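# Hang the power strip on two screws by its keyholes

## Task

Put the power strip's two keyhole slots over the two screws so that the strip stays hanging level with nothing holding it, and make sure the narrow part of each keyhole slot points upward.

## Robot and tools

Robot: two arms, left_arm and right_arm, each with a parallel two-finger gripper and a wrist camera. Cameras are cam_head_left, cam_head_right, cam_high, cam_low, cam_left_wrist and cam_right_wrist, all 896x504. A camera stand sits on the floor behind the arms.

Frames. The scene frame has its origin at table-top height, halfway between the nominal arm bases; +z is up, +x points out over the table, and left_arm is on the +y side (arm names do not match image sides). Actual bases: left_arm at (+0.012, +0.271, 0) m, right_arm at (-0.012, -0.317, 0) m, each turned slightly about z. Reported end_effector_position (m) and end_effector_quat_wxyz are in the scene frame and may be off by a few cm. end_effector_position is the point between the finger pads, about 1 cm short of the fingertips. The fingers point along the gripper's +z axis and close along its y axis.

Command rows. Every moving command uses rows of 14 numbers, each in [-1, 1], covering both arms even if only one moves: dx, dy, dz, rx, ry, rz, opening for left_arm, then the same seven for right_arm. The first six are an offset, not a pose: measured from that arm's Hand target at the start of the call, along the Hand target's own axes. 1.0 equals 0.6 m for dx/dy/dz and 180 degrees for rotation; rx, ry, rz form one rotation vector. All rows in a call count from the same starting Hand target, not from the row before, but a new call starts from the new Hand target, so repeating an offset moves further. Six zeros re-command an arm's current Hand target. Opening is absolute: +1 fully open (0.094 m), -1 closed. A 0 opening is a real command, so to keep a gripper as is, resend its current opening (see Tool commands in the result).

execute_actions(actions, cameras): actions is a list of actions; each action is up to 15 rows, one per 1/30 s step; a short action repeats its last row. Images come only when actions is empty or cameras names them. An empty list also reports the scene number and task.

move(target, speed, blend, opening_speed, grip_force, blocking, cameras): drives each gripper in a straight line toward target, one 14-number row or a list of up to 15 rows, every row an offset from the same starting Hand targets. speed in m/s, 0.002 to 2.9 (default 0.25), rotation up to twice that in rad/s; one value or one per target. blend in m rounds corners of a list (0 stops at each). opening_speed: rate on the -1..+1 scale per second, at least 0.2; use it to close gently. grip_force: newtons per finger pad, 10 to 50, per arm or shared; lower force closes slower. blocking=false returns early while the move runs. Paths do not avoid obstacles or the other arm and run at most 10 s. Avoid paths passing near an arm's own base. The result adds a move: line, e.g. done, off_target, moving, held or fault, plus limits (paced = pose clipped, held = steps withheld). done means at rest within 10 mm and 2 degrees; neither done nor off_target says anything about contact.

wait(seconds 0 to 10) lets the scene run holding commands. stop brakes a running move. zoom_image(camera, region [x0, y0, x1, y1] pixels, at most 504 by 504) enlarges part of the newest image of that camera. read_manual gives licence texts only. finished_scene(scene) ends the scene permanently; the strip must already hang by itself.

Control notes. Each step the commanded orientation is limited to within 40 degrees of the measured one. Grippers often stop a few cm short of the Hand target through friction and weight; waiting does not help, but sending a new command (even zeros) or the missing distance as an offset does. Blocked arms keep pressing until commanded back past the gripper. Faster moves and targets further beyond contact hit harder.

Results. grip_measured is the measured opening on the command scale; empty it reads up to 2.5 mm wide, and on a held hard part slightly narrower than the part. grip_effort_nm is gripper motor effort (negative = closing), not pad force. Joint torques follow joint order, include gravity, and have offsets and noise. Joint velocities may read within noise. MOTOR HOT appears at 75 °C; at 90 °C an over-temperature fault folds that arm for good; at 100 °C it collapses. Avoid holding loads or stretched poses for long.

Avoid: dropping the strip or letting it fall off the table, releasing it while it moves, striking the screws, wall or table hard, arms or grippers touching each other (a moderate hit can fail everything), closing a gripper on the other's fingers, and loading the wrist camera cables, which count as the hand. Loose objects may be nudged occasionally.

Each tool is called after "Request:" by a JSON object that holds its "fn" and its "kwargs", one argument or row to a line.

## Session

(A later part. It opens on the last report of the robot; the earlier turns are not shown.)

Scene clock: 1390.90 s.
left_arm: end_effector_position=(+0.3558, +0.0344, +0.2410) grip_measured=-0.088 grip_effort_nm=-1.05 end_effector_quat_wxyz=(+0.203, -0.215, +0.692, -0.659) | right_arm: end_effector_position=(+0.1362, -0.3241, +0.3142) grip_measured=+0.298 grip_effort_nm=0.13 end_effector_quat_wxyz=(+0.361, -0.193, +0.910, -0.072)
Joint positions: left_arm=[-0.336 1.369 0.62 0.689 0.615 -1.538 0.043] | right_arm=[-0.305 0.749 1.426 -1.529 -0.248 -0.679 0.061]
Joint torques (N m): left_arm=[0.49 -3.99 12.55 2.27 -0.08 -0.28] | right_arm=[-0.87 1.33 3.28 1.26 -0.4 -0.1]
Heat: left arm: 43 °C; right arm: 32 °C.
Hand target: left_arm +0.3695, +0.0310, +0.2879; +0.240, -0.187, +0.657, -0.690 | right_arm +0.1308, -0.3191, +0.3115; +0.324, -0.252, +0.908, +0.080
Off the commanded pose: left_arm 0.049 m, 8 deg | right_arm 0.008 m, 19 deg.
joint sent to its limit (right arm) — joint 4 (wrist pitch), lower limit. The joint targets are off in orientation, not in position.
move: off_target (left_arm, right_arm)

Request:
{"fn": "wait", "kwargs": {
  "seconds": 0.1,
  "cameras": ["cam_head_left","cam_head_right","cam_low"]
}}

Request:
{"fn": "zoom_image", "kwargs": {
  "camera": "cam_head_left",
  "region": [370, 130, 480, 240]
}}

Request:
{"fn": "zoom_image", "kwargs": {
  "camera": "cam_head_right",
  "region": [370, 140, 470, 250]
}}

Request:
{"fn": "zoom_image", "kwargs": {
  "camera": "cam_low",
  "region": [440, 150, 510, 220]
}}

Scene clock: 1398.83 s.
left_arm: end_effector_position=(+0.3558, +0.0344, +0.2410) grip_measured=-0.088 grip_effort_nm=-1.05 end_effector_quat_wxyz=(+0.203, -0.215, +0.692, -0.659) | right_arm: end_effector_position=(+0.1362, -0.3241, +0.3142) grip_measured=+0.298 grip_effort_nm=0.13 end_effector_quat_wxyz=(+0.361, -0.193, +0.910, -0.072)
Joint positions: left_arm=[-0.336 1.369 0.62 0.689 0.615 -1.538 0.043] | right_arm=[-0.305 0.749 1.426 -1.529 -0.248 -0.679 0.061]
Joint torques (N m): left_arm=[0.47 -3.96 12.56 2.27 -0.07 -0.25] | right_arm=[-0.72 1.46 3.25 1.27 -0.4 -0.12]
Heat: left arm: 44 °C; right arm: 32 °C.
Hand target: left_arm +0.3695, +0.0310, +0.2879; +0.240, -0.187, +0.657, -0.690 | right_arm +0.1308, -0.3191, +0.3115; +0.324, -0.252, +0.908, +0.080
Tool commands: left_gripper/opening=-0.3 right_gripper/opening=+0.3
Off the commanded pose: left_arm 0.049 m, 8 deg | right_arm 0.008 m, 19 deg.
wait: 0.10 s; at rest from the start
Images, in order (width x height): cam_head_left 896x504, cam_head_right 896x504, cam_low 896x504.

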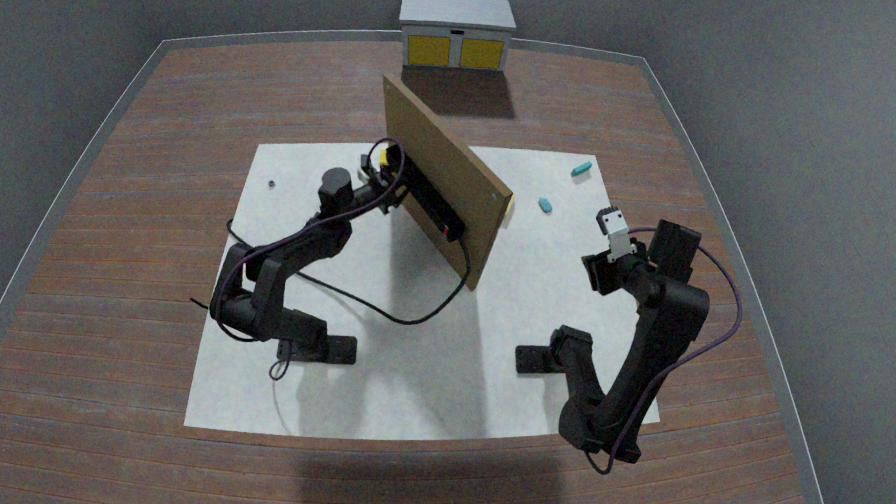

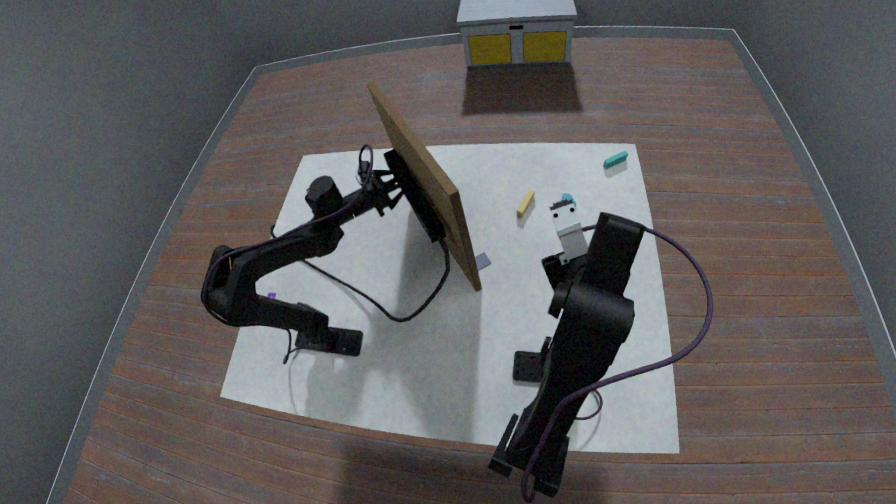

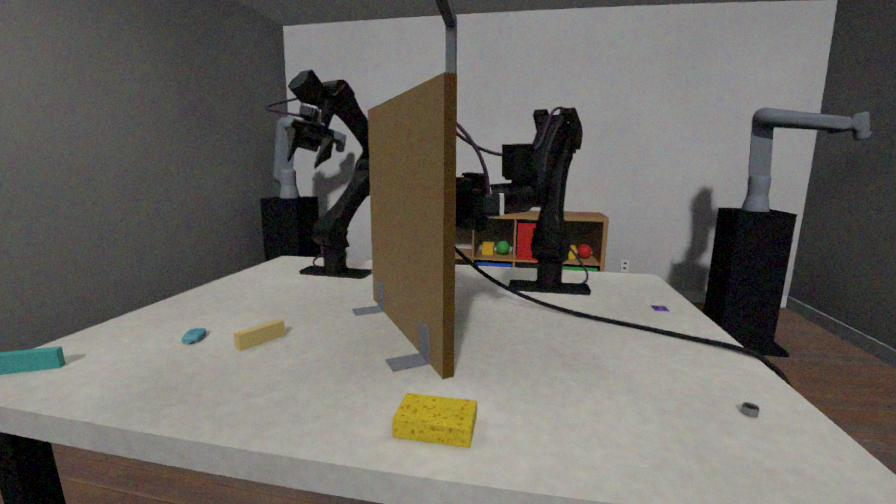

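Scaled by 4.582.

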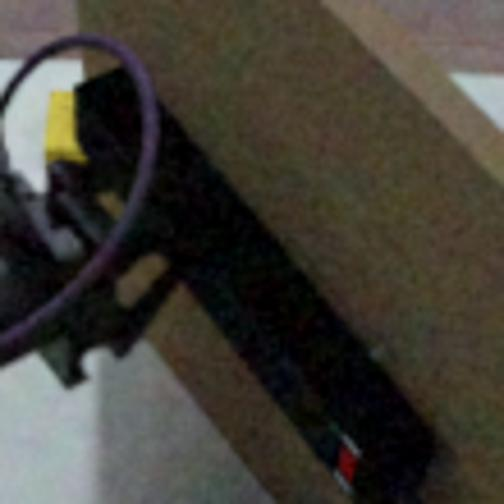

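Scaled by 4.582.

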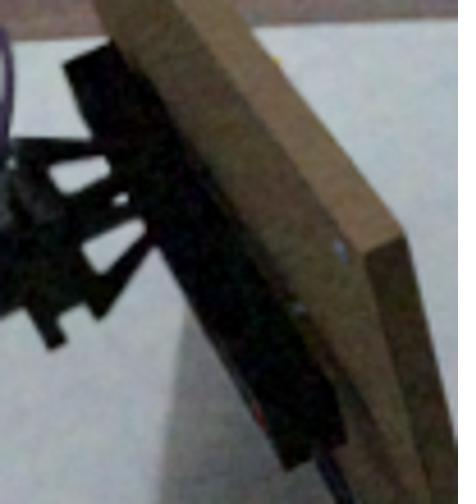

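Scaled by 7.200.

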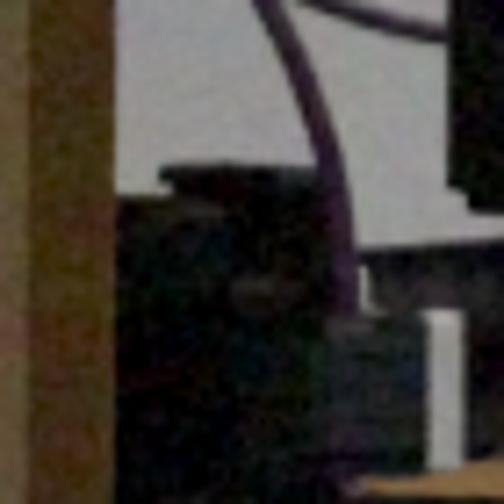

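Request:
{"fn": "move", "kwargs": {
  "target": [
    [0.01,0.005,-0.04,-0.006,0,-0.0045,-0.3,0,0,0,0,0,0,0.3]
  ],
  "speed": 0.05,
  "cameras": ["cam_head_left","cam_head_right","cam_left_wrist"]
}}

Request:
{"fn": "zoom_image", "kwargs": {
  "camera": "cam_head_left",
  "region": [340, 130, 520, 300]
}}

Request:
{"fn": "zoom_image", "kwargs": {
  "camera": "cam_head_right",
  "region": [340, 130, 520, 300]
}}

Scene clock: 1447.43 s.
left_arm: end_effector_position=(+0.3571, +0.0466, +0.2563) grip_measured=-0.088 grip_effort_nm=-1.05 end_effector_quat_wxyz=(+0.222, -0.212, +0.681, -0.665) | right_arm: end_effector_position=(+0.1362, -0.3241, +0.3142) grip_measured=+0.298 grip_effort_nm=0.13 end_effector_quat_wxyz=(+0.361, -0.193, +0.910, -0.072)
Joint positions: left_arm=[-0.302 1.329 0.62 0.689 0.626 -1.538 0.043] | right_arm=[-0.305 0.749 1.426 -1.529 -0.248 -0.679 0.061]
Joint torques (N m): left_arm=[0.39 -6.9 7.62 1.78 0.16 -0.31] | right_arm=[-0.76 1.48 3.25 1.28 -0.4 -0.12]
Heat: left arm: 47 °C; right arm: 32 °C.
Hand target: left_arm +0.3511, +0.0471, +0.2830; +0.233, -0.194, +0.662, -0.685 | right_arm +0.1308, -0.3191, +0.3115; +0.324, -0.252, +0.908, +0.080
Off the commanded pose: left_arm 0.027 m, 4 deg | right_arm 0.008 m, 19 deg.
joint sent to its limit (right arm) — joint 4 (wrist pitch), lower limit. The joint targets are off in orientation, not in position.
move: off_target (left_arm, right_arm)
Images, in order (width x height): cam_head_left 896x504, cam_head_right 896x504, cam_left_wrist 896x504.

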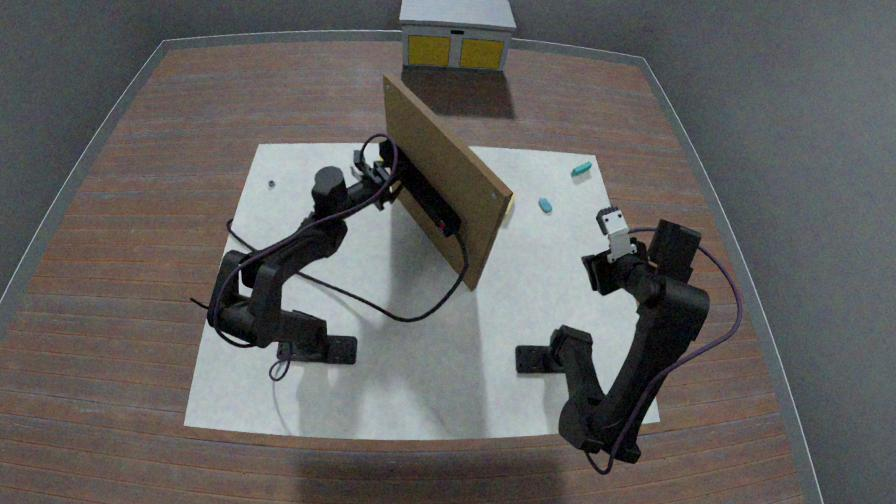

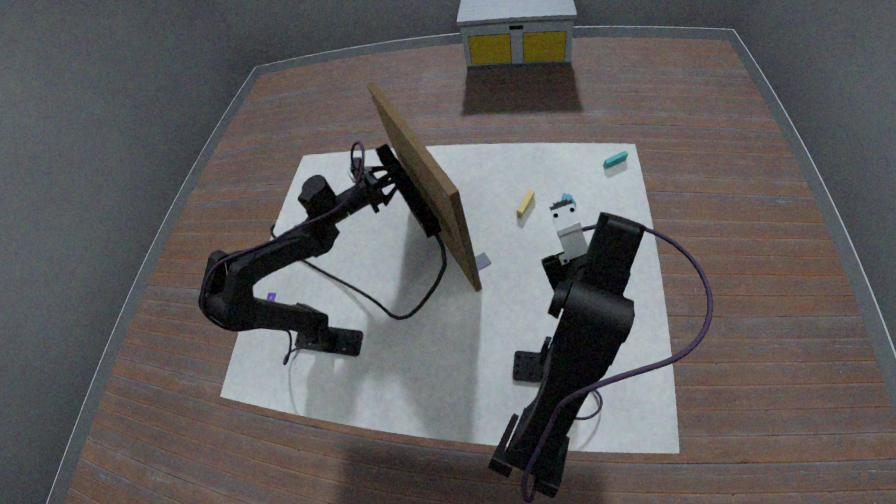

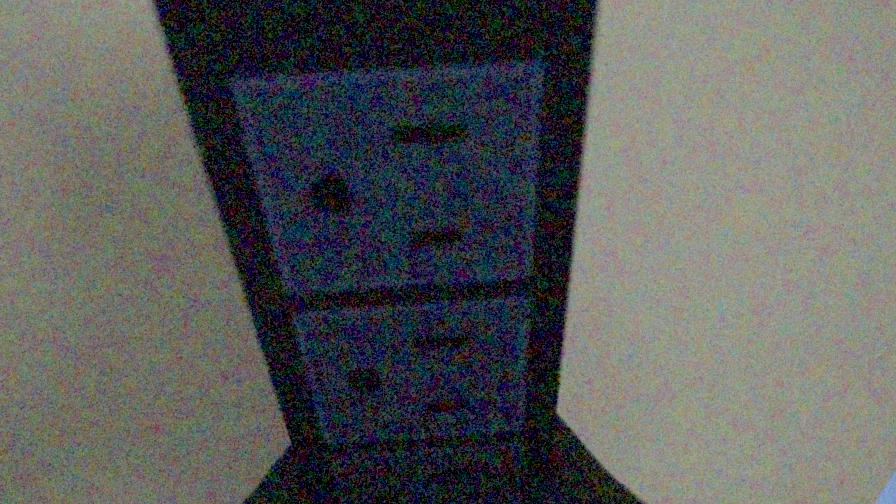

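Scaled by 2.800.

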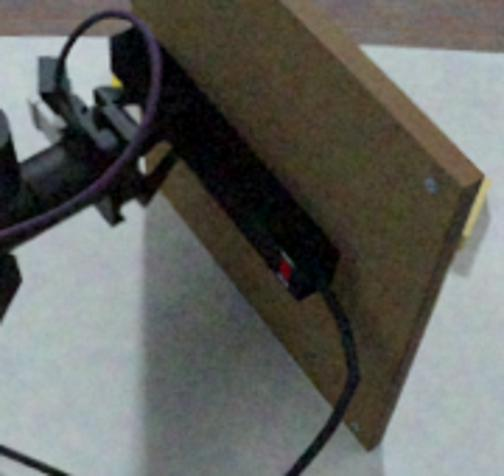

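Scaled by 2.800.

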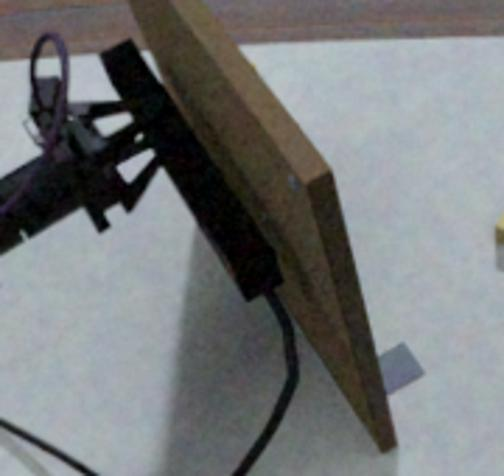

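Request:
{"fn": "move", "kwargs": {
  "target": [
    [0.031,-0.003,0,0,0,-0.018,-0.3,0,0,0,0,0,0,0.3]
  ],
  "speed": 0.05
}}

Scene clock: 1478.20 s.
left_arm: end_effector_position=(+0.3426, +0.0365, +0.2673) grip_measured=-0.088 grip_effort_nm=-1.05 end_effector_quat_wxyz=(+0.214, -0.209, +0.672, -0.677) | right_arm: end_effector_position=(+0.1362, -0.3241, +0.3142) grip_measured=+0.298 grip_effort_nm=0.13 end_effector_quat_wxyz=(+0.361, -0.193, +0.910, -0.072)
Joint positions: left_arm=[-0.35 1.282 0.604 0.689 0.596 -1.572 0.043] | right_arm=[-0.305 0.749 1.426 -1.529 -0.248 -0.679 0.061]
Joint torques (N m): left_arm=[-0.69 -6.78 6.71 1.52 -0.23 -0.53] | right_arm=[-0.68 1.42 3.23 1.27 -0.4 -0.15]
Heat: left arm: 44 °C; right arm: 32 °C.
Hand target: left_arm +0.3358, +0.0363, +0.2840; +0.214, -0.213, +0.656, -0.692 | right_arm +0.1308, -0.3191, +0.3115; +0.324, -0.252, +0.908, +0.080
Off the commanded pose: left_arm 0.018 m, 2 deg | right_arm 0.008 m, 19 deg.
joint sent to its limit (right arm) — joint 4 (wrist pitch), lower limit. The joint targets are off in orientation, not in position.
move: off_target (left_arm, right_arm)

Request:
{"fn": "move", "kwargs": {
  "target": [
    [0,0,0,-0.015,0,-0.011,-0.3,0,0,0,0,0,0,0.3]
  ],
  "speed": 0.05,
  "cameras": ["cam_head_left","cam_head_right"]
}}

Request:
{"fn": "zoom_image", "kwargs": {
  "camera": "cam_head_left",
  "region": [370, 130, 480, 240]
}}

Scene clock: 1486.73 s.
left_arm: end_effector_position=(+0.3390, +0.0383, +0.2558) grip_measured=-0.088 grip_effort_nm=-1.05 end_effector_quat_wxyz=(+0.194, -0.231, +0.686, -0.662) | right_arm: end_effector_position=(+0.1362, -0.3241, +0.3142) grip_measured=+0.298 grip_effort_nm=0.13 end_effector_quat_wxyz=(+0.361, -0.193, +0.910, -0.072)
Joint positions: left_arm=[-0.35 1.256 0.604 0.593 0.594 -1.577 0.043] | right_arm=[-0.305 0.749 1.426 -1.529 -0.248 -0.679 0.061]
Joint torques (N m): left_arm=[-0.64 -6.61 9.73 1.31 -0.15 -0.52] | right_arm=[-0.66 1.48 3.32 1.29 -0.41 -0.11]
Heat: left arm: 43 °C; right arm: 32 °C.
Hand target: left_arm +0.3358, +0.0364, +0.2840; +0.197, -0.229, +0.669, -0.680 | right_arm +0.1308, -0.3191, +0.3115; +0.324, -0.252, +0.908, +0.080
Off the commanded pose: left_arm 0.028 m, 3 deg | right_arm 0.008 m, 19 deg.
joint sent to its limit (right arm) — joint 4 (wrist pitch), lower limit. The joint targets are off in orientation, not in position.
move: off_target (left_arm, right_arm)
Images, in order (width x height): cam_head_left 896x504, cam_head_right 896x504.

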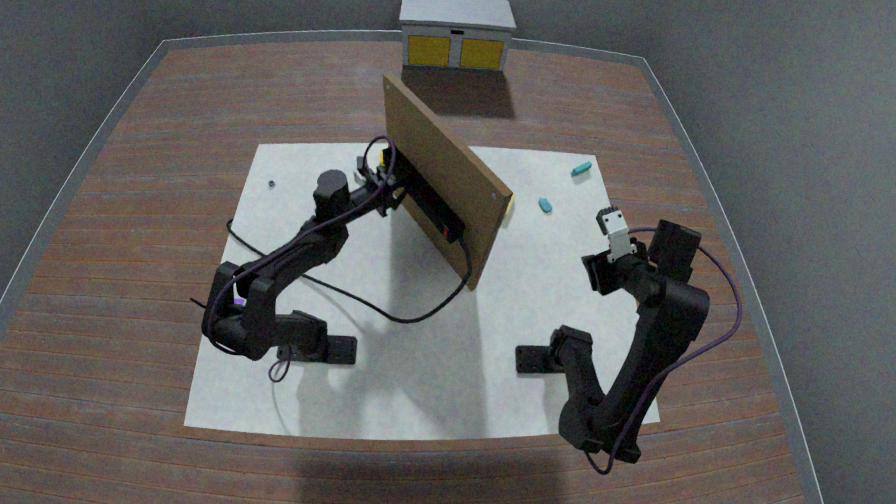

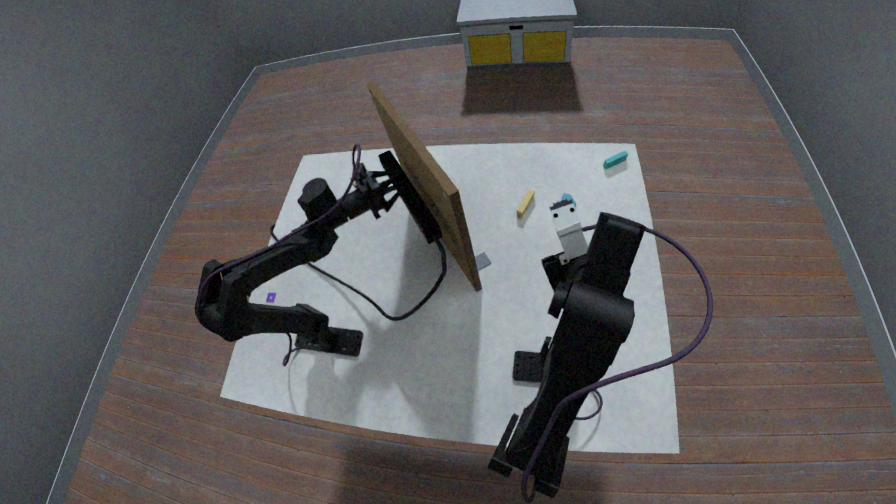

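Scaled by 4.582.

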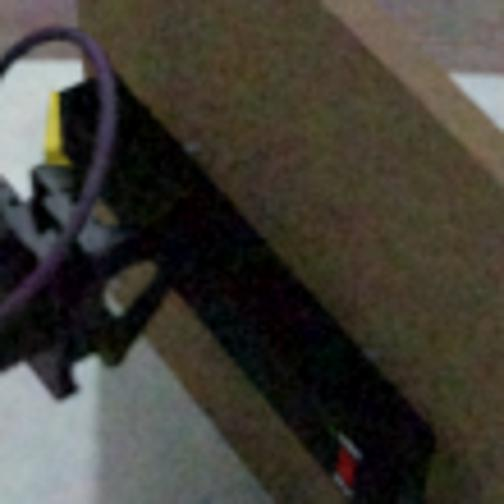

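Request:
{"fn": "move", "kwargs": {
  "target": [
    [0.0,0,0.018,0,0,0,-0.3,0,0,0,0,0,0,0.3]
  ],
  "speed": 0.04
}}

Scene clock: 1495.43 s.
left_arm: end_effector_position=(+0.3376, +0.0341, +0.2556) grip_measured=-0.088 grip_effort_nm=-1.05 end_effector_quat_wxyz=(+0.195, -0.231, +0.687, -0.661) | right_arm: end_effector_position=(+0.1362, -0.3241, +0.3142) grip_measured=+0.298 grip_effort_nm=0.13 end_effector_quat_wxyz=(+0.361, -0.193, +0.910, -0.072)
Joint positions: left_arm=[-0.369 1.256 0.604 0.592 0.571 -1.577 0.043] | right_arm=[-0.305 0.749 1.426 -1.529 -0.248 -0.679 0.061]
Joint torques (N m): left_arm=[-0.75 -3.92 11.75 1.49 -0.14 -0.51] | right_arm=[-0.79 1.43 3.33 1.25 -0.39 -0.09]
Heat: left arm: 44 °C; right arm: 32 °C.
Hand target: left_arm +0.3420, +0.0275, +0.2840; +0.197, -0.229, +0.669, -0.680 | right_arm +0.1308, -0.3191, +0.3115; +0.324, -0.252, +0.908, +0.080
Off the commanded pose: left_arm 0.029 m, 3 deg | right_arm 0.008 m, 19 deg.
joint sent to its limit (right arm) — joint 4 (wrist pitch), lower limit. The joint targets are off in orientation, not in position.
move: off_target (left_arm, right_arm)

Request:
{"fn": "move", "kwargs": {
  "target": [
    [-0.011,0,0.014,0,0,0,-0.3,0,0,0,0,0,0,0.3]
  ],
  "speed": 0.04
}}

Scene clock: 1499.20 s.
left_arm: end_effector_position=(+0.3469, +0.0304, +0.2554) grip_measured=-0.088 grip_effort_nm=-1.05 end_effector_quat_wxyz=(+0.193, -0.234, +0.688, -0.659) | right_arm: end_effector_position=(+0.1362, -0.3241, +0.3142) grip_measured=+0.298 grip_effort_nm=0.13 end_effector_quat_wxyz=(+0.361, -0.193, +0.910, -0.072)
Joint positions: left_arm=[-0.369 1.299 0.639 0.592 0.57 -1.577 0.043] | right_arm=[-0.305 0.749 1.426 -1.529 -0.248 -0.679 0.061]
Joint torques (N m): left_arm=[-0.38 -3.88 11.36 1.68 -0.08 -0.52] | right_arm=[-0.7 1.44 3.25 1.31 -0.4 -0.12]
Heat: left arm: 45 °C; right arm: 32 °C.
Hand target: left_arm +0.3523, +0.0244, +0.2836; +0.197, -0.229, +0.669, -0.680 | right_arm +0.1308, -0.3191, +0.3115; +0.324, -0.252, +0.908, +0.080
Off the commanded pose: left_arm 0.029 m, 3 deg | right_arm 0.008 m, 19 deg.
joint sent to its limit (right arm) — joint 4 (wrist pitch), lower limit. The joint targets are off in orientation, not in position.
move: off_target (left_arm, right_arm)

Request:
{"fn": "move", "kwargs": {
  "target": [
    [0,0.006,0.009,0,0,0,-0.3,0,0,0,0,0,0,0.3]
  ],
  "speed": 0.03
}}

Request:
{"fn": "move", "kwargs": {
  "target": [
    [0,0.008,0.002,0,0,0,-0.3,0,0,0,0,0,0,0.3]
  ],
  "speed": 0.03
}}

Request:
{"fn": "move", "kwargs": {
  "target": [
    [0,0.008,0,0,0,0,-0.3,0,0,0,0,0,0,0.3]
  ],
  "speed": 0.03
}}

Scene clock: 1506.13 s.
left_arm: end_effector_position=(+0.3492, +0.0296, +0.2495) grip_measured=-0.088 grip_effort_nm=-1.05 end_effector_quat_wxyz=(+0.190, -0.239, +0.691, -0.655) | right_arm: end_effector_position=(+0.1362, -0.3241, +0.3142) grip_measured=+0.298 grip_effort_nm=0.13 end_effector_quat_wxyz=(+0.361, -0.193, +0.910, -0.072)
Joint positions: left_arm=[-0.371 1.314 0.639 0.592 0.566 -1.577 0.043] | right_arm=[-0.305 0.749 1.426 -1.529 -0.248 -0.679 0.061]
Joint torques (N m): left_arm=[-1.17 -3.34 11.55 1.89 -0.13 -0.51] | right_arm=[-0.65 1.5 3.28 1.28 -0.41 -0.14]
Heat: left arm: 46 °C; right arm: 32 °C.
Hand target: left_arm +0.3552, +0.0199, +0.2800; +0.197, -0.229, +0.669, -0.680 | right_arm +0.1308, -0.3191, +0.3115; +0.324, -0.252, +0.908, +0.080
Off the commanded pose: left_arm 0.033 m, 4 deg | right_arm 0.008 m, 19 deg.
joint sent to its limit (right arm) — joint 4 (wrist pitch), lower limit. The joint targets are off in orientation, not in position.
move: off_target (left_arm, right_arm)

Scene clock: 1507.13 s.
left_arm: end_effector_position=(+0.3501, +0.0298, +0.2485) grip_measured=-0.088 grip_effort_nm=-1.05 end_effector_quat_wxyz=(+0.191, -0.240, +0.691, -0.654) | right_arm: end_effector_position=(+0.1362, -0.3241, +0.3142) grip_measured=+0.298 grip_effort_nm=0.13 end_effector_quat_wxyz=(+0.361, -0.193, +0.910, -0.072)
Joint positions: left_arm=[-0.371 1.317 0.639 0.593 0.562 -1.577 0.043] | right_arm=[-0.305 0.749 1.426 -1.529 -0.248 -0.679 0.061]
Joint torques (N m): left_arm=[-1.5 -2.56 10.7 2.09 -0.13 -0.53] | right_arm=[-0.76 1.57 3.32 1.25 -0.4 -0.11]
Heat: left arm: 46 °C; right arm: 32 °C.
Hand target: left_arm +0.3557, +0.0188, +0.2753; +0.197, -0.229, +0.669, -0.680 | right_arm +0.1308, -0.3191, +0.3115; +0.324, -0.252, +0.908, +0.080
Off the commanded pose: left_arm 0.029 m, 4 deg | right_arm 0.008 m, 19 deg.
joint sent to its limit (right arm) — joint 4 (wrist pitch), lower limit. The joint targets are off in orientation, not in position.
move: off_target (left_arm, right_arm)

Scene clock: 1508.13 s.
left_arm: end_effector_position=(+0.3504, +0.0297, +0.2489) grip_measured=-0.088 grip_effort_nm=-1.05 end_effector_quat_wxyz=(+0.191, -0.240, +0.691, -0.655) | right_arm: end_effector_position=(+0.1362, -0.3241, +0.3142) grip_measured=+0.298 grip_effort_nm=0.13 end_effector_quat_wxyz=(+0.361, -0.193, +0.910, -0.072)
Joint positions: left_arm=[-0.371 1.319 0.639 0.598 0.562 -1.577 0.043] | right_arm=[-0.305 0.749 1.426 -1.529 -0.248 -0.679 0.061]
Joint torques (N m): left_arm=[-1.48 -2.09 9.57 2.28 -0.15 -0.5] | right_arm=[-0.81 1.44 3.28 1.28 -0.39 -0.12]
Heat: left arm: 46 °C; right arm: 32 °C.
Hand target: left_arm +0.3555, +0.0186, +0.2705; +0.197, -0.229, +0.669, -0.680 | right_arm +0.1308, -0.3191, +0.3115; +0.324, -0.252, +0.908, +0.080
Off the commanded pose: left_arm 0.025 m, 4 deg | right_arm 0.008 m, 19 deg.
joint sent to its limit (right arm) — joint 4 (wrist pitch), lower limit. The joint targets are off in orientation, not in position.
move: off_target (left_arm, right_arm)

Request:
{"fn": "wait", "kwargs": {
  "seconds": 0.1,
  "cameras": ["cam_head_left","cam_head_right"]
}}

Request:
{"fn": "zoom_image", "kwargs": {
  "camera": "cam_head_left",
  "region": [370, 130, 480, 240]
}}

Request:
{"fn": "zoom_image", "kwargs": {
  "camera": "cam_head_right",
  "region": [370, 130, 480, 240]
}}

Scene clock: 1514.27 s.
left_arm: end_effector_position=(+0.3504, +0.0297, +0.2489) grip_measured=-0.088 grip_effort_nm=-1.05 end_effector_quat_wxyz=(+0.191, -0.240, +0.691, -0.655) | right_arm: end_effector_position=(+0.1362, -0.3241, +0.3142) grip_measured=+0.298 grip_effort_nm=0.13 end_effector_quat_wxyz=(+0.361, -0.193, +0.910, -0.072)
Joint positions: left_arm=[-0.371 1.319 0.639 0.598 0.562 -1.577 0.043] | right_arm=[-0.305 0.749 1.426 -1.529 -0.248 -0.679 0.061]
Joint torques (N m): left_arm=[-1.46 -2.07 9.66 2.27 -0.15 -0.52] | right_arm=[-0.7 1.61 3.22 1.29 -0.42 -0.13]
Heat: left arm: 46 °C; right arm: 32 °C.
Hand target: left_arm +0.3555, +0.0186, +0.2705; +0.197, -0.229, +0.669, -0.680 | right_arm +0.1308, -0.3191, +0.3115; +0.324, -0.252, +0.908, +0.080
Tool commands: left_gripper/opening=-0.3 right_gripper/opening=+0.3
Off the commanded pose: left_arm 0.025 m, 4 deg | right_arm 0.008 m, 19 deg.
wait: 0.10 s; at rest from the start
Images, in order (width x height): cam_head_left 896x504, cam_head_right 896x504.

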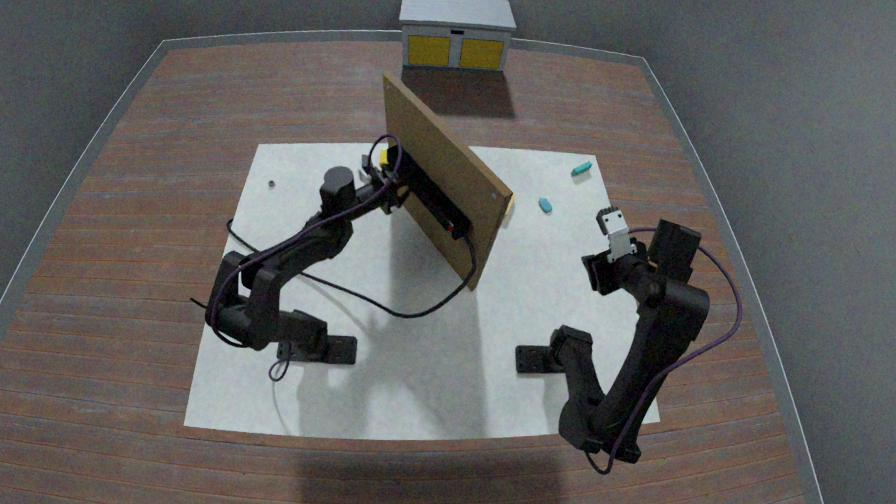

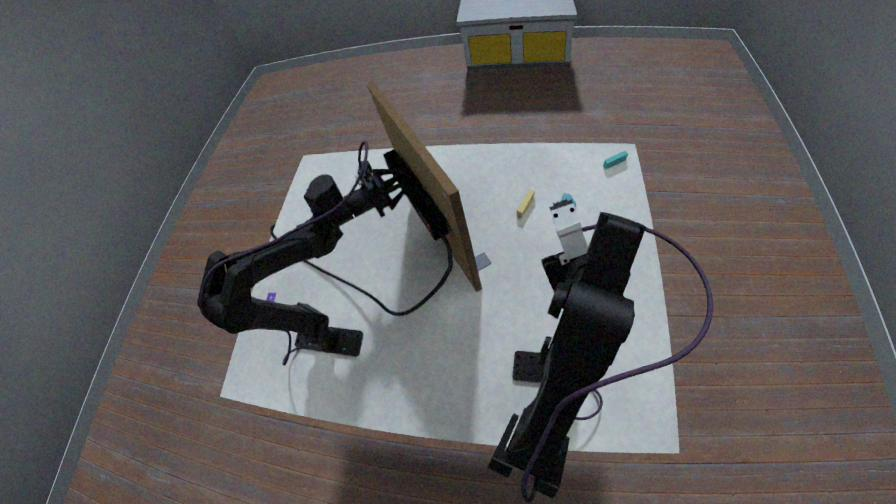

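Scaled by 4.582.

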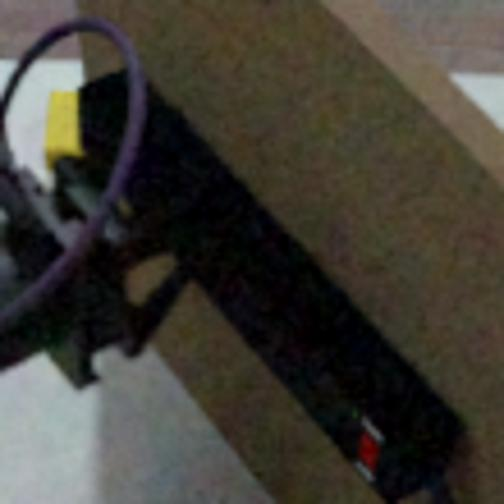

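Scaled by 4.582.

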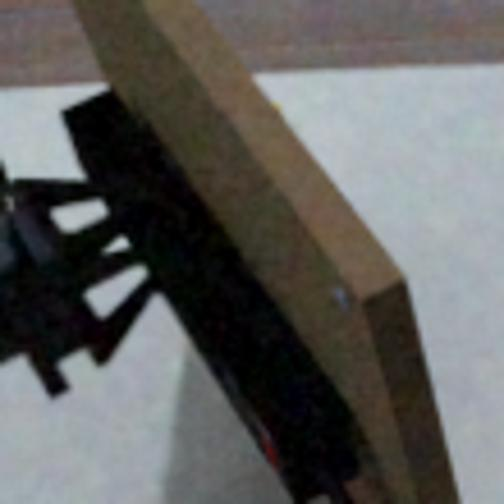

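Request:
{"fn": "move", "kwargs": {
  "target": [
    [0,0,0,0,0,0.018,-0.3,0,0,0,0,0,0,0.3]
  ],
  "speed": 0.03
}}

Scene clock: 1533.17 s.
left_arm: end_effector_position=(+0.3504, +0.0297, +0.2489) grip_measured=-0.088 grip_effort_nm=-1.05 end_effector_quat_wxyz=(+0.199, -0.231, +0.694, -0.653) | right_arm: end_effector_position=(+0.1362, -0.3241, +0.3142) grip_measured=+0.298 grip_effort_nm=0.13 end_effector_quat_wxyz=(+0.361, -0.193, +0.910, -0.072)
Joint positions: left_arm=[-0.371 1.319 0.639 0.598 0.562 -1.553 0.043] | right_arm=[-0.305 0.749 1.426 -1.529 -0.248 -0.679 0.061]
Joint torques (N m): left_arm=[-1.52 -2.14 9.54 2.31 -0.17 -0.13] | right_arm=[-0.79 1.54 3.28 1.26 -0.43 -0.11]
Heat: left arm: 46 °C; right arm: 32 °C.
Hand target: left_arm +0.3555, +0.0186, +0.2705; +0.216, -0.210, +0.675, -0.674 | right_arm +0.1308, -0.3191, +0.3115; +0.324, -0.252, +0.908, +0.080
Off the commanded pose: left_arm 0.025 m, 4 deg | right_arm 0.008 m, 19 deg.
joint sent to its limit (right arm) — joint 4 (wrist pitch), lower limit. The joint targets are off in orientation, not in position.
move: off_target (left_arm, right_arm)

Request:
{"fn": "move", "kwargs": {
  "target": [
    [-0.008,0,0.003,0,0,0,-0.3,0,0,0,0,0,0,0.3]
  ],
  "speed": 0.03
}}

Request:
{"fn": "move", "kwargs": {
  "target": [
    [-0.006,0,0,0,0,0,-0.3,0,0,0,0,0,0,0.3]
  ],
  "speed": 0.03
}}

Request:
{"fn": "move", "kwargs": {
  "target": [
    [-0.006,0,0,0,0,0,-0.3,0,0,0,0,0,0,0.3]
  ],
  "speed": 0.03
}}

Scene clock: 1540.77 s.
left_arm: end_effector_position=(+0.3506, +0.0298, +0.2476) grip_measured=-0.088 grip_effort_nm=-1.05 end_effector_quat_wxyz=(+0.197, -0.227, +0.695, -0.653) | right_arm: end_effector_position=(+0.1362, -0.3241, +0.3142) grip_measured=+0.298 grip_effort_nm=0.13 end_effector_quat_wxyz=(+0.361, -0.193, +0.910, -0.072)
Joint positions: left_arm=[-0.365 1.326 0.639 0.605 0.577 -1.548 0.043] | right_arm=[-0.305 0.749 1.426 -1.529 -0.248 -0.679 0.061]
Joint torques (N m): left_arm=[-1.09 -1.59 10.55 2.25 -0.21 -0.16] | right_arm=[-0.66 1.47 3.3 1.24 -0.4 -0.11]
Heat: left arm: 47 °C; right arm: 32 °C.
Hand target: left_arm +0.3605, +0.0199, +0.2705; +0.216, -0.210, +0.675, -0.674 | right_arm +0.1308, -0.3191, +0.3115; +0.324, -0.252, +0.908, +0.080
Off the commanded pose: left_arm 0.027 m, 4 deg | right_arm 0.008 m, 19 deg.
joint sent to its limit (right arm) — joint 4 (wrist pitch), lower limit. The joint targets are off in orientation, not in position.
move: off_target (left_arm, right_arm)

Scene clock: 1541.77 s.
left_arm: end_effector_position=(+0.3506, +0.0298, +0.2475) grip_measured=-0.088 grip_effort_nm=-1.05 end_effector_quat_wxyz=(+0.195, -0.221, +0.695, -0.656) | right_arm: end_effector_position=(+0.1362, -0.3241, +0.3142) grip_measured=+0.298 grip_effort_nm=0.13 end_effector_quat_wxyz=(+0.361, -0.193, +0.910, -0.072)
Joint positions: left_arm=[-0.357 1.334 0.639 0.617 0.598 -1.545 0.043] | right_arm=[-0.305 0.749 1.426 -1.529 -0.248 -0.679 0.061]
Joint torques (N m): left_arm=[-0.8 -1.61 10.97 2.17 -0.3 -0.21] | right_arm=[-0.69 1.48 3.15 1.28 -0.4 -0.13]
Heat: left arm: 47 °C; right arm: 32 °C.
Hand target: left_arm +0.3634, +0.0220, +0.2705; +0.216, -0.210, +0.675, -0.674 | right_arm +0.1308, -0.3191, +0.3115; +0.324, -0.252, +0.908, +0.080
Off the commanded pose: left_arm 0.027 m, 4 deg | right_arm 0.008 m, 19 deg.
joint sent to its limit (right arm) — joint 4 (wrist pitch), lower limit. The joint targets are off in orientation, not in position.
move: off_target (left_arm, right_arm)

Scene clock: 1542.77 s.
left_arm: end_effector_position=(+0.3508, +0.0300, +0.2469) grip_measured=-0.088 grip_effort_nm=-1.05 end_effector_quat_wxyz=(+0.193, -0.215, +0.696, -0.658) | right_arm: end_effector_position=(+0.1362, -0.3241, +0.3142) grip_measured=+0.298 grip_effort_nm=0.13 end_effector_quat_wxyz=(+0.361, -0.193, +0.910, -0.072)
Joint positions: left_arm=[-0.35 1.343 0.639 0.63 0.617 -1.543 0.043] | right_arm=[-0.305 0.749 1.426 -1.529 -0.248 -0.679 0.061]
Joint torques (N m): left_arm=[-0.46 -1.69 11.4 2.05 -0.4 -0.26] | right_arm=[-0.68 1.61 3.37 1.27 -0.4 -0.1]
Heat: left arm: 47 °C; right arm: 32 °C.
Hand target: left_arm +0.3664, +0.0241, +0.2706; +0.216, -0.210, +0.675, -0.674 | right_arm +0.1308, -0.3191, +0.3115; +0.324, -0.252, +0.908, +0.080
Off the commanded pose: left_arm 0.029 m, 4 deg | right_arm 0.008 m, 19 deg.
joint sent to its limit (right arm) — joint 4 (wrist pitch), lower limit. The joint targets are off in orientation, not in position.
move: off_target (left_arm, right_arm)

Request:
{"fn": "move", "kwargs": {
  "target": [
    [0.006,0,-0.004,0,0,0,-0.3,-0.071,0.369,-0.044,-0.0035,-0.09,0.001,0.3],
    [0.006,0,-0.004,0,0,0,-0.3,-0.2095,0.505,0.182,-0.007,-0.173,0.002,0.3]
  ],
  "speed": 0.22,
  "blend": 0.03,
  "cameras": ["cam_right_wrist","cam_head_left","cam_high"]
}}

Scene clock: 1588.47 s.
left_arm: end_effector_position=(+0.3507, +0.0299, +0.2469) grip_measured=-0.088 grip_effort_nm=-1.05 end_effector_quat_wxyz=(+0.193, -0.215, +0.696, -0.658) | right_arm: end_effector_position=(+0.1257, +0.0443, +0.3506) grip_measured=+0.298 grip_effort_nm=0.12 end_effector_quat_wxyz=(+0.711, -0.071, +0.700, +0.002)
Joint positions: left_arm=[-0.35 1.343 0.639 0.63 0.618 -1.543 0.043] | right_arm=[-1.397 0.017 2.054 -1.54 -1.548 0.399 0.061]
Joint torques (N m): left_arm=[-1.02 -2.7 10.44 2.01 -0.47 -0.25] | right_arm=[-0.35 11.34 -2.66 0.8 0.2 0.11]
Heat: left arm: 49 °C; right arm: 32 °C.
Hand target: left_arm +0.3621, +0.0240, +0.2706; +0.216, -0.210, +0.675, -0.674 | right_arm +0.1195, +0.0263, +0.3005; +0.553, -0.222, +0.788, +0.156
Off the commanded pose: left_arm 0.027 m, 4 deg | right_arm 0.054 m, 32 deg.
shoulder posture changed (right arm): the wrist came as close to joint 1's axis as it can, and the arm is now in the other of its two shoulder postures.
joint sent to its limit (right arm) — joint 2 (shoulder), lower limit; joint 4 (wrist pitch), lower limit; joint 5 (wrist yaw), lower limit. The joint targets are off in position and orientation.
move: off_target (left_arm, right_arm)
Images, in order (width x height): cam_head_left 896x504, cam_high 896x504, cam_right_wrist 896x504.

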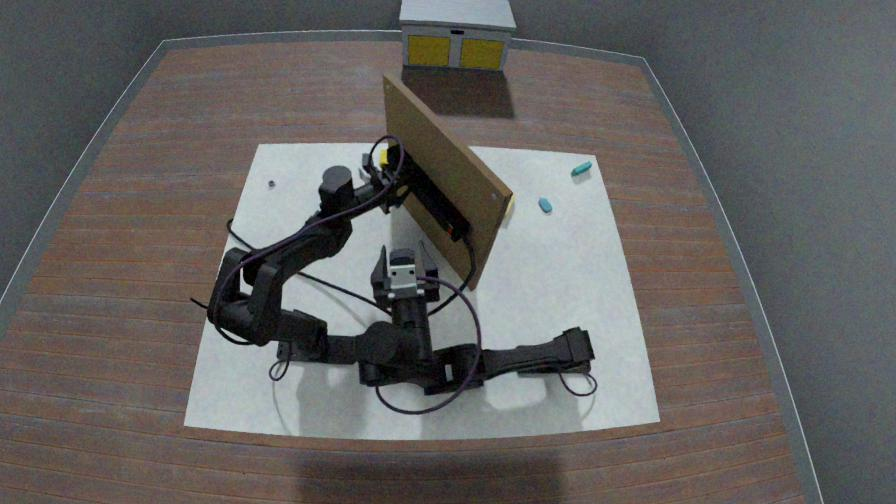

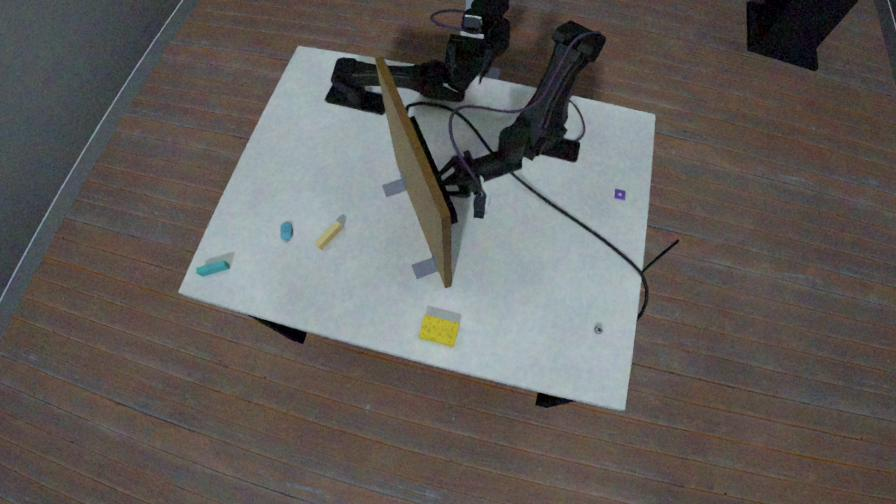

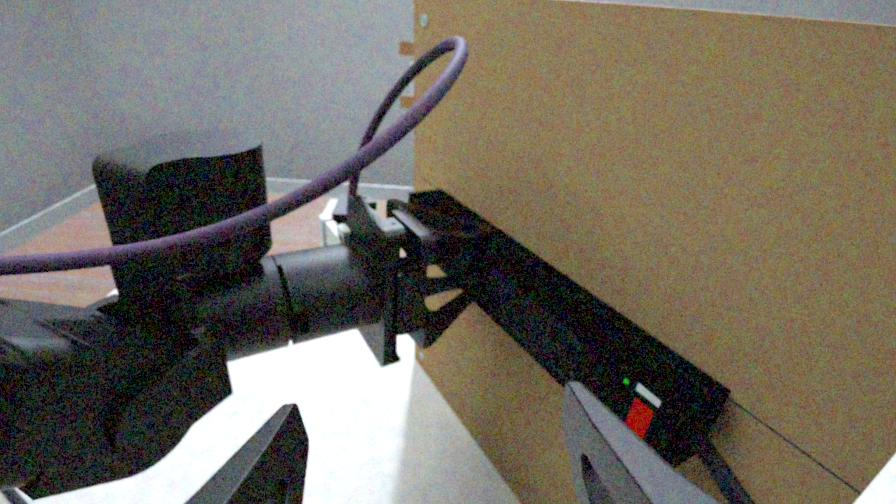

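Request:
{"fn": "zoom_image", "kwargs": {
  "camera": "cam_right_wrist",
  "region": [580, 320, 896, 504]
}}

Request:
{"fn": "zoom_image", "kwargs": {
  "camera": "cam_right_wrist",
  "region": [390, 170, 580, 290]
}}

Scaled by 1.595.

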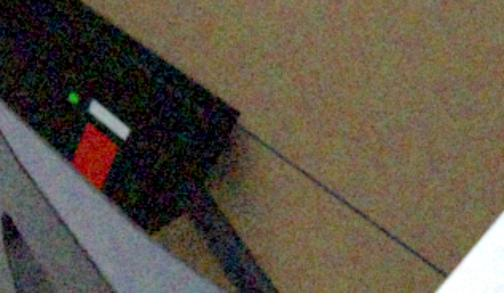

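Scaled by 2.653.

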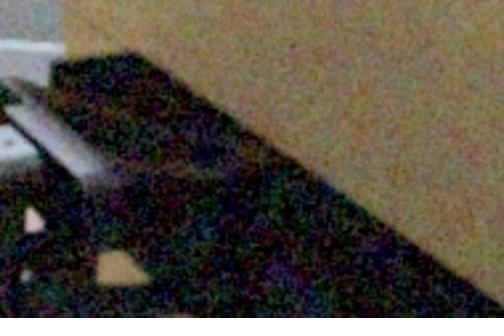

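Request:
{"fn": "move", "kwargs": {
  "target": [
    [0.01,0.006,0,0,0,0,-0.3,0,0,0,0,0,0,0.3]
  ],
  "speed": 0.03
}}

Request:
{"fn": "move", "kwargs": {
  "target": [
    [0.008,0.003,0,0,0,0,-0.3,0,0,0,0,0,0,0.3]
  ],
  "speed": 0.03
}}

Request:
{"fn": "move", "kwargs": {
  "target": [
    [0.006,0.002,0,0,0,0,-0.3,0,0,0,0,0,0,0.3]
  ],
  "speed": 0.03
}}

Scene clock: 1635.23 s.
left_arm: end_effector_position=(+0.3507, +0.0299, +0.2470) grip_measured=-0.088 grip_effort_nm=-1.05 end_effector_quat_wxyz=(+0.193, -0.215, +0.696, -0.658) | right_arm: end_effector_position=(+0.1257, +0.0443, +0.3506) grip_measured=+0.298 grip_effort_nm=0.12 end_effector_quat_wxyz=(+0.711, -0.070, +0.700, +0.003)
Joint positions: left_arm=[-0.35 1.343 0.639 0.63 0.618 -1.543 0.043] | right_arm=[-1.397 0.017 2.054 -1.54 -1.548 0.4 0.061]
Joint torques (N m): left_arm=[-2.37 -3.14 8.98 2.14 -0.69 -0.27] | right_arm=[-0.29 11.33 -2.76 0.78 0.23 0.14]
Heat: left arm: 48 °C; right arm: 33 °C.
Hand target: left_arm +0.3572, +0.0205, +0.2669; +0.216, -0.210, +0.675, -0.674 | right_arm +0.1195, +0.0263, +0.3005; +0.553, -0.222, +0.788, +0.156
Off the commanded pose: left_arm 0.023 m, 4 deg | right_arm 0.054 m, 32 deg.
joint sent to its limit (right arm) — joint 2 (shoulder), lower limit; joint 4 (wrist pitch), lower limit; joint 5 (wrist yaw), lower limit. The joint targets are off in position and orientation.
move: off_target (left_arm, right_arm)

Scene clock: 1636.23 s.
left_arm: end_effector_position=(+0.3503, +0.0295, +0.2472) grip_measured=-0.088 grip_effort_nm=-1.05 end_effector_quat_wxyz=(+0.195, -0.216, +0.695, -0.658) | right_arm: end_effector_position=(+0.1257, +0.0443, +0.3506) grip_measured=+0.298 grip_effort_nm=0.12 end_effector_quat_wxyz=(+0.711, -0.070, +0.700, +0.003)
Joint positions: left_arm=[-0.354 1.34 0.636 0.632 0.609 -1.543 0.043] | right_arm=[-1.397 0.017 2.054 -1.54 -1.548 0.4 0.061]
Joint torques (N m): left_arm=[-3.3 -3.51 8.14 2.14 -0.77 -0.27] | right_arm=[-0.16 11.26 -2.69 0.83 0.21 0.12]
Heat: left arm: 48 °C; right arm: 33 °C.
Hand target: left_arm +0.3532, +0.0178, +0.2651; +0.216, -0.210, +0.675, -0.674 | right_arm +0.1195, +0.0263, +0.3005; +0.553, -0.222, +0.788, +0.156
Off the commanded pose: left_arm 0.022 m, 4 deg | right_arm 0.054 m, 32 deg.
joint sent to its limit (right arm) — joint 2 (shoulder), lower limit; joint 4 (wrist pitch), lower limit; joint 5 (wrist yaw), lower limit. The joint targets are off in position and orientation.
move: off_target (left_arm, right_arm)

Scene clock: 1637.23 s.
left_arm: end_effector_position=(+0.3502, +0.0295, +0.2472) grip_measured=-0.088 grip_effort_nm=-1.05 end_effector_quat_wxyz=(+0.199, -0.218, +0.693, -0.658) | right_arm: end_effector_position=(+0.1257, +0.0443, +0.3506) grip_measured=+0.298 grip_effort_nm=0.12 end_effector_quat_wxyz=(+0.711, -0.070, +0.700, +0.003)
Joint positions: left_arm=[-0.36 1.337 0.63 0.639 0.593 -1.543 0.043] | right_arm=[-1.397 0.017 2.054 -1.54 -1.548 0.4 0.061]
Joint torques (N m): left_arm=[-3.67 -3.63 7.83 2.13 -0.71 -0.26] | right_arm=[-0.35 11.36 -2.73 0.83 0.18 0.1]
Heat: left arm: 48 °C; right arm: 33 °C.
Hand target: left_arm +0.3503, +0.0157, +0.2638; +0.216, -0.210, +0.675, -0.674 | right_arm +0.1195, +0.0263, +0.3005; +0.553, -0.222, +0.788, +0.156
Off the commanded pose: left_arm 0.022 m, 3 deg | right_arm 0.054 m, 32 deg.
joint sent to its limit (right arm) — joint 2 (shoulder), lower limit; joint 4 (wrist pitch), lower limit; joint 5 (wrist yaw), lower limit. The joint targets are off in position and orientation.
move: off_target (left_arm, right_arm)

Request:
{"fn": "move", "kwargs": {
  "target": [
    [-0.014,0,0.004,0,0,0.01,-0.3,0,0,0,0,0,0,0.3]
  ],
  "speed": 0.03
}}

Request:
{"fn": "move", "kwargs": {
  "target": [
    [0,0,0,0,0,0.01,-0.3,0,0,0,0,0,0,0.3]
  ],
  "speed": 0.03
}}

Request:
{"fn": "move", "kwargs": {
  "target": [
    [0,0,0,0,0,-0.02,-0.3,0,0,0,0,0,0,0.3]
  ],
  "speed": 0.03
}}

Request:
{"fn": "move", "kwargs": {
  "target": [
    [0,0,0,0,0,-0.015,-0.3,0,0,0,0,0,0,0.3]
  ],
  "speed": 0.03
}}

Scene clock: 1652.53 s.
left_arm: end_effector_position=(+0.3504, +0.0294, +0.2467) grip_measured=-0.088 grip_effort_nm=-1.05 end_effector_quat_wxyz=(+0.200, -0.217, +0.694, -0.657) | right_arm: end_effector_position=(+0.1257, +0.0443, +0.3506) grip_measured=+0.298 grip_effort_nm=0.12 end_effector_quat_wxyz=(+0.711, -0.070, +0.700, +0.003)
Joint positions: left_arm=[-0.36 1.339 0.63 0.64 0.593 -1.54 0.043] | right_arm=[-1.397 0.017 2.054 -1.54 -1.548 0.4 0.061]
Joint torques (N m): left_arm=[-2.06 -1.7 9.42 2.2 -0.49 0.11] | right_arm=[-0.27 11.37 -2.69 0.82 0.21 0.1]
Heat: left arm: 46 °C; right arm: 34 °C.
Hand target: left_arm +0.3586, +0.0186, +0.2639; +0.226, -0.199, +0.678, -0.670 | right_arm +0.1195, +0.0263, +0.3005; +0.553, -0.222, +0.788, +0.156
Off the commanded pose: left_arm 0.022 m, 4 deg | right_arm 0.054 m, 32 deg.
joint sent to its limit (right arm) — joint 2 (shoulder), lower limit; joint 4 (wrist pitch), lower limit; joint 5 (wrist yaw), lower limit. The joint targets are off in position and orientation.
move: off_target (left_arm, right_arm)

Scene clock: 1653.60 s.
left_arm: end_effector_position=(+0.3504, +0.0294, +0.2467) grip_measured=-0.088 grip_effort_nm=-1.05 end_effector_quat_wxyz=(+0.207, -0.210, +0.696, -0.655) | right_arm: end_effector_position=(+0.1257, +0.0443, +0.3506) grip_measured=+0.298 grip_effort_nm=0.12 end_effector_quat_wxyz=(+0.711, -0.070, +0.700, +0.003)
Joint positions: left_arm=[-0.36 1.339 0.63 0.64 0.593 -1.52 0.043] | right_arm=[-1.397 0.017 2.054 -1.54 -1.548 0.4 0.061]
Joint torques (N m): left_arm=[-2.13 -1.74 9.42 2.19 -0.47 0.24] | right_arm=[-0.25 11.34 -2.7 0.83 0.2 0.11]
Heat: left arm: 46 °C; right arm: 34 °C.
Hand target: left_arm +0.3586, +0.0186, +0.2639; +0.237, -0.189, +0.681, -0.667 | right_arm +0.1195, +0.0263, +0.3005; +0.553, -0.222, +0.788, +0.156
Off the commanded pose: left_arm 0.022 m, 5 deg | right_arm 0.054 m, 32 deg.
joint sent to its limit (right arm) — joint 2 (shoulder), lower limit; joint 4 (wrist pitch), lower limit; joint 5 (wrist yaw), lower limit. The joint targets are off in position and orientation.
move: off_target (left_arm, right_arm)

Scene clock: 1655.13 s.
left_arm: end_effector_position=(+0.3504, +0.0294, +0.2467) grip_measured=-0.088 grip_effort_nm=-1.05 end_effector_quat_wxyz=(+0.203, -0.214, +0.695, -0.656) | right_arm: end_effector_position=(+0.1257, +0.0443, +0.3506) grip_measured=+0.298 grip_effort_nm=0.12 end_effector_quat_wxyz=(+0.711, -0.070, +0.700, +0.003)
Joint positions: left_arm=[-0.36 1.339 0.63 0.64 0.593 -1.532 0.043] | right_arm=[-1.397 0.017 2.054 -1.54 -1.548 0.4 0.061]
Joint torques (N m): left_arm=[-2.03 -1.78 9.57 2.21 -0.47 -0.39] | right_arm=[-0.27 11.19 -2.74 0.83 0.2 0.12]
Heat: left arm: 46 °C; right arm: 34 °C.
Hand target: left_arm +0.3586, +0.0186, +0.2639; +0.216, -0.210, +0.675, -0.674 | right_arm +0.1195, +0.0263, +0.3005; +0.553, -0.222, +0.788, +0.156
Off the commanded pose: left_arm 0.022 m, 3 deg | right_arm 0.054 m, 32 deg.
joint sent to its limit (right arm) — joint 2 (shoulder), lower limit; joint 4 (wrist pitch), lower limit; joint 5 (wrist yaw), lower limit. The joint targets are off in position and orientation.
move: off_target (left_arm, right_arm)

Scene clock: 1656.43 s.
left_arm: end_effector_position=(+0.3504, +0.0294, +0.2467) grip_measured=-0.088 grip_effort_nm=-1.05 end_effector_quat_wxyz=(+0.201, -0.216, +0.694, -0.657) | right_arm: end_effector_position=(+0.1257, +0.0443, +0.3506) grip_measured=+0.298 grip_effort_nm=0.12 end_effector_quat_wxyz=(+0.711, -0.070, +0.700, +0.003)
Joint positions: left_arm=[-0.36 1.339 0.63 0.64 0.593 -1.537 0.043] | right_arm=[-1.397 0.017 2.054 -1.54 -1.548 0.4 0.061]
Joint torques (N m): left_arm=[-1.96 -1.72 9.69 2.14 -0.45 -0.86] | right_arm=[-0.34 11.25 -2.74 0.8 0.21 0.1]
Heat: left arm: 46 °C; right arm: 34 °C.
Hand target: left_arm +0.3586, +0.0186, +0.2639; +0.200, -0.226, +0.670, -0.679 | right_arm +0.1195, +0.0263, +0.3005; +0.553, -0.222, +0.788, +0.156
Off the commanded pose: left_arm 0.022 m, 4 deg | right_arm 0.054 m, 32 deg.
joint sent to its limit (right arm) — joint 2 (shoulder), lower limit; joint 4 (wrist pitch), lower limit; joint 5 (wrist yaw), lower limit. The joint targets are off in position and orientation.
move: off_target (left_arm, right_arm)


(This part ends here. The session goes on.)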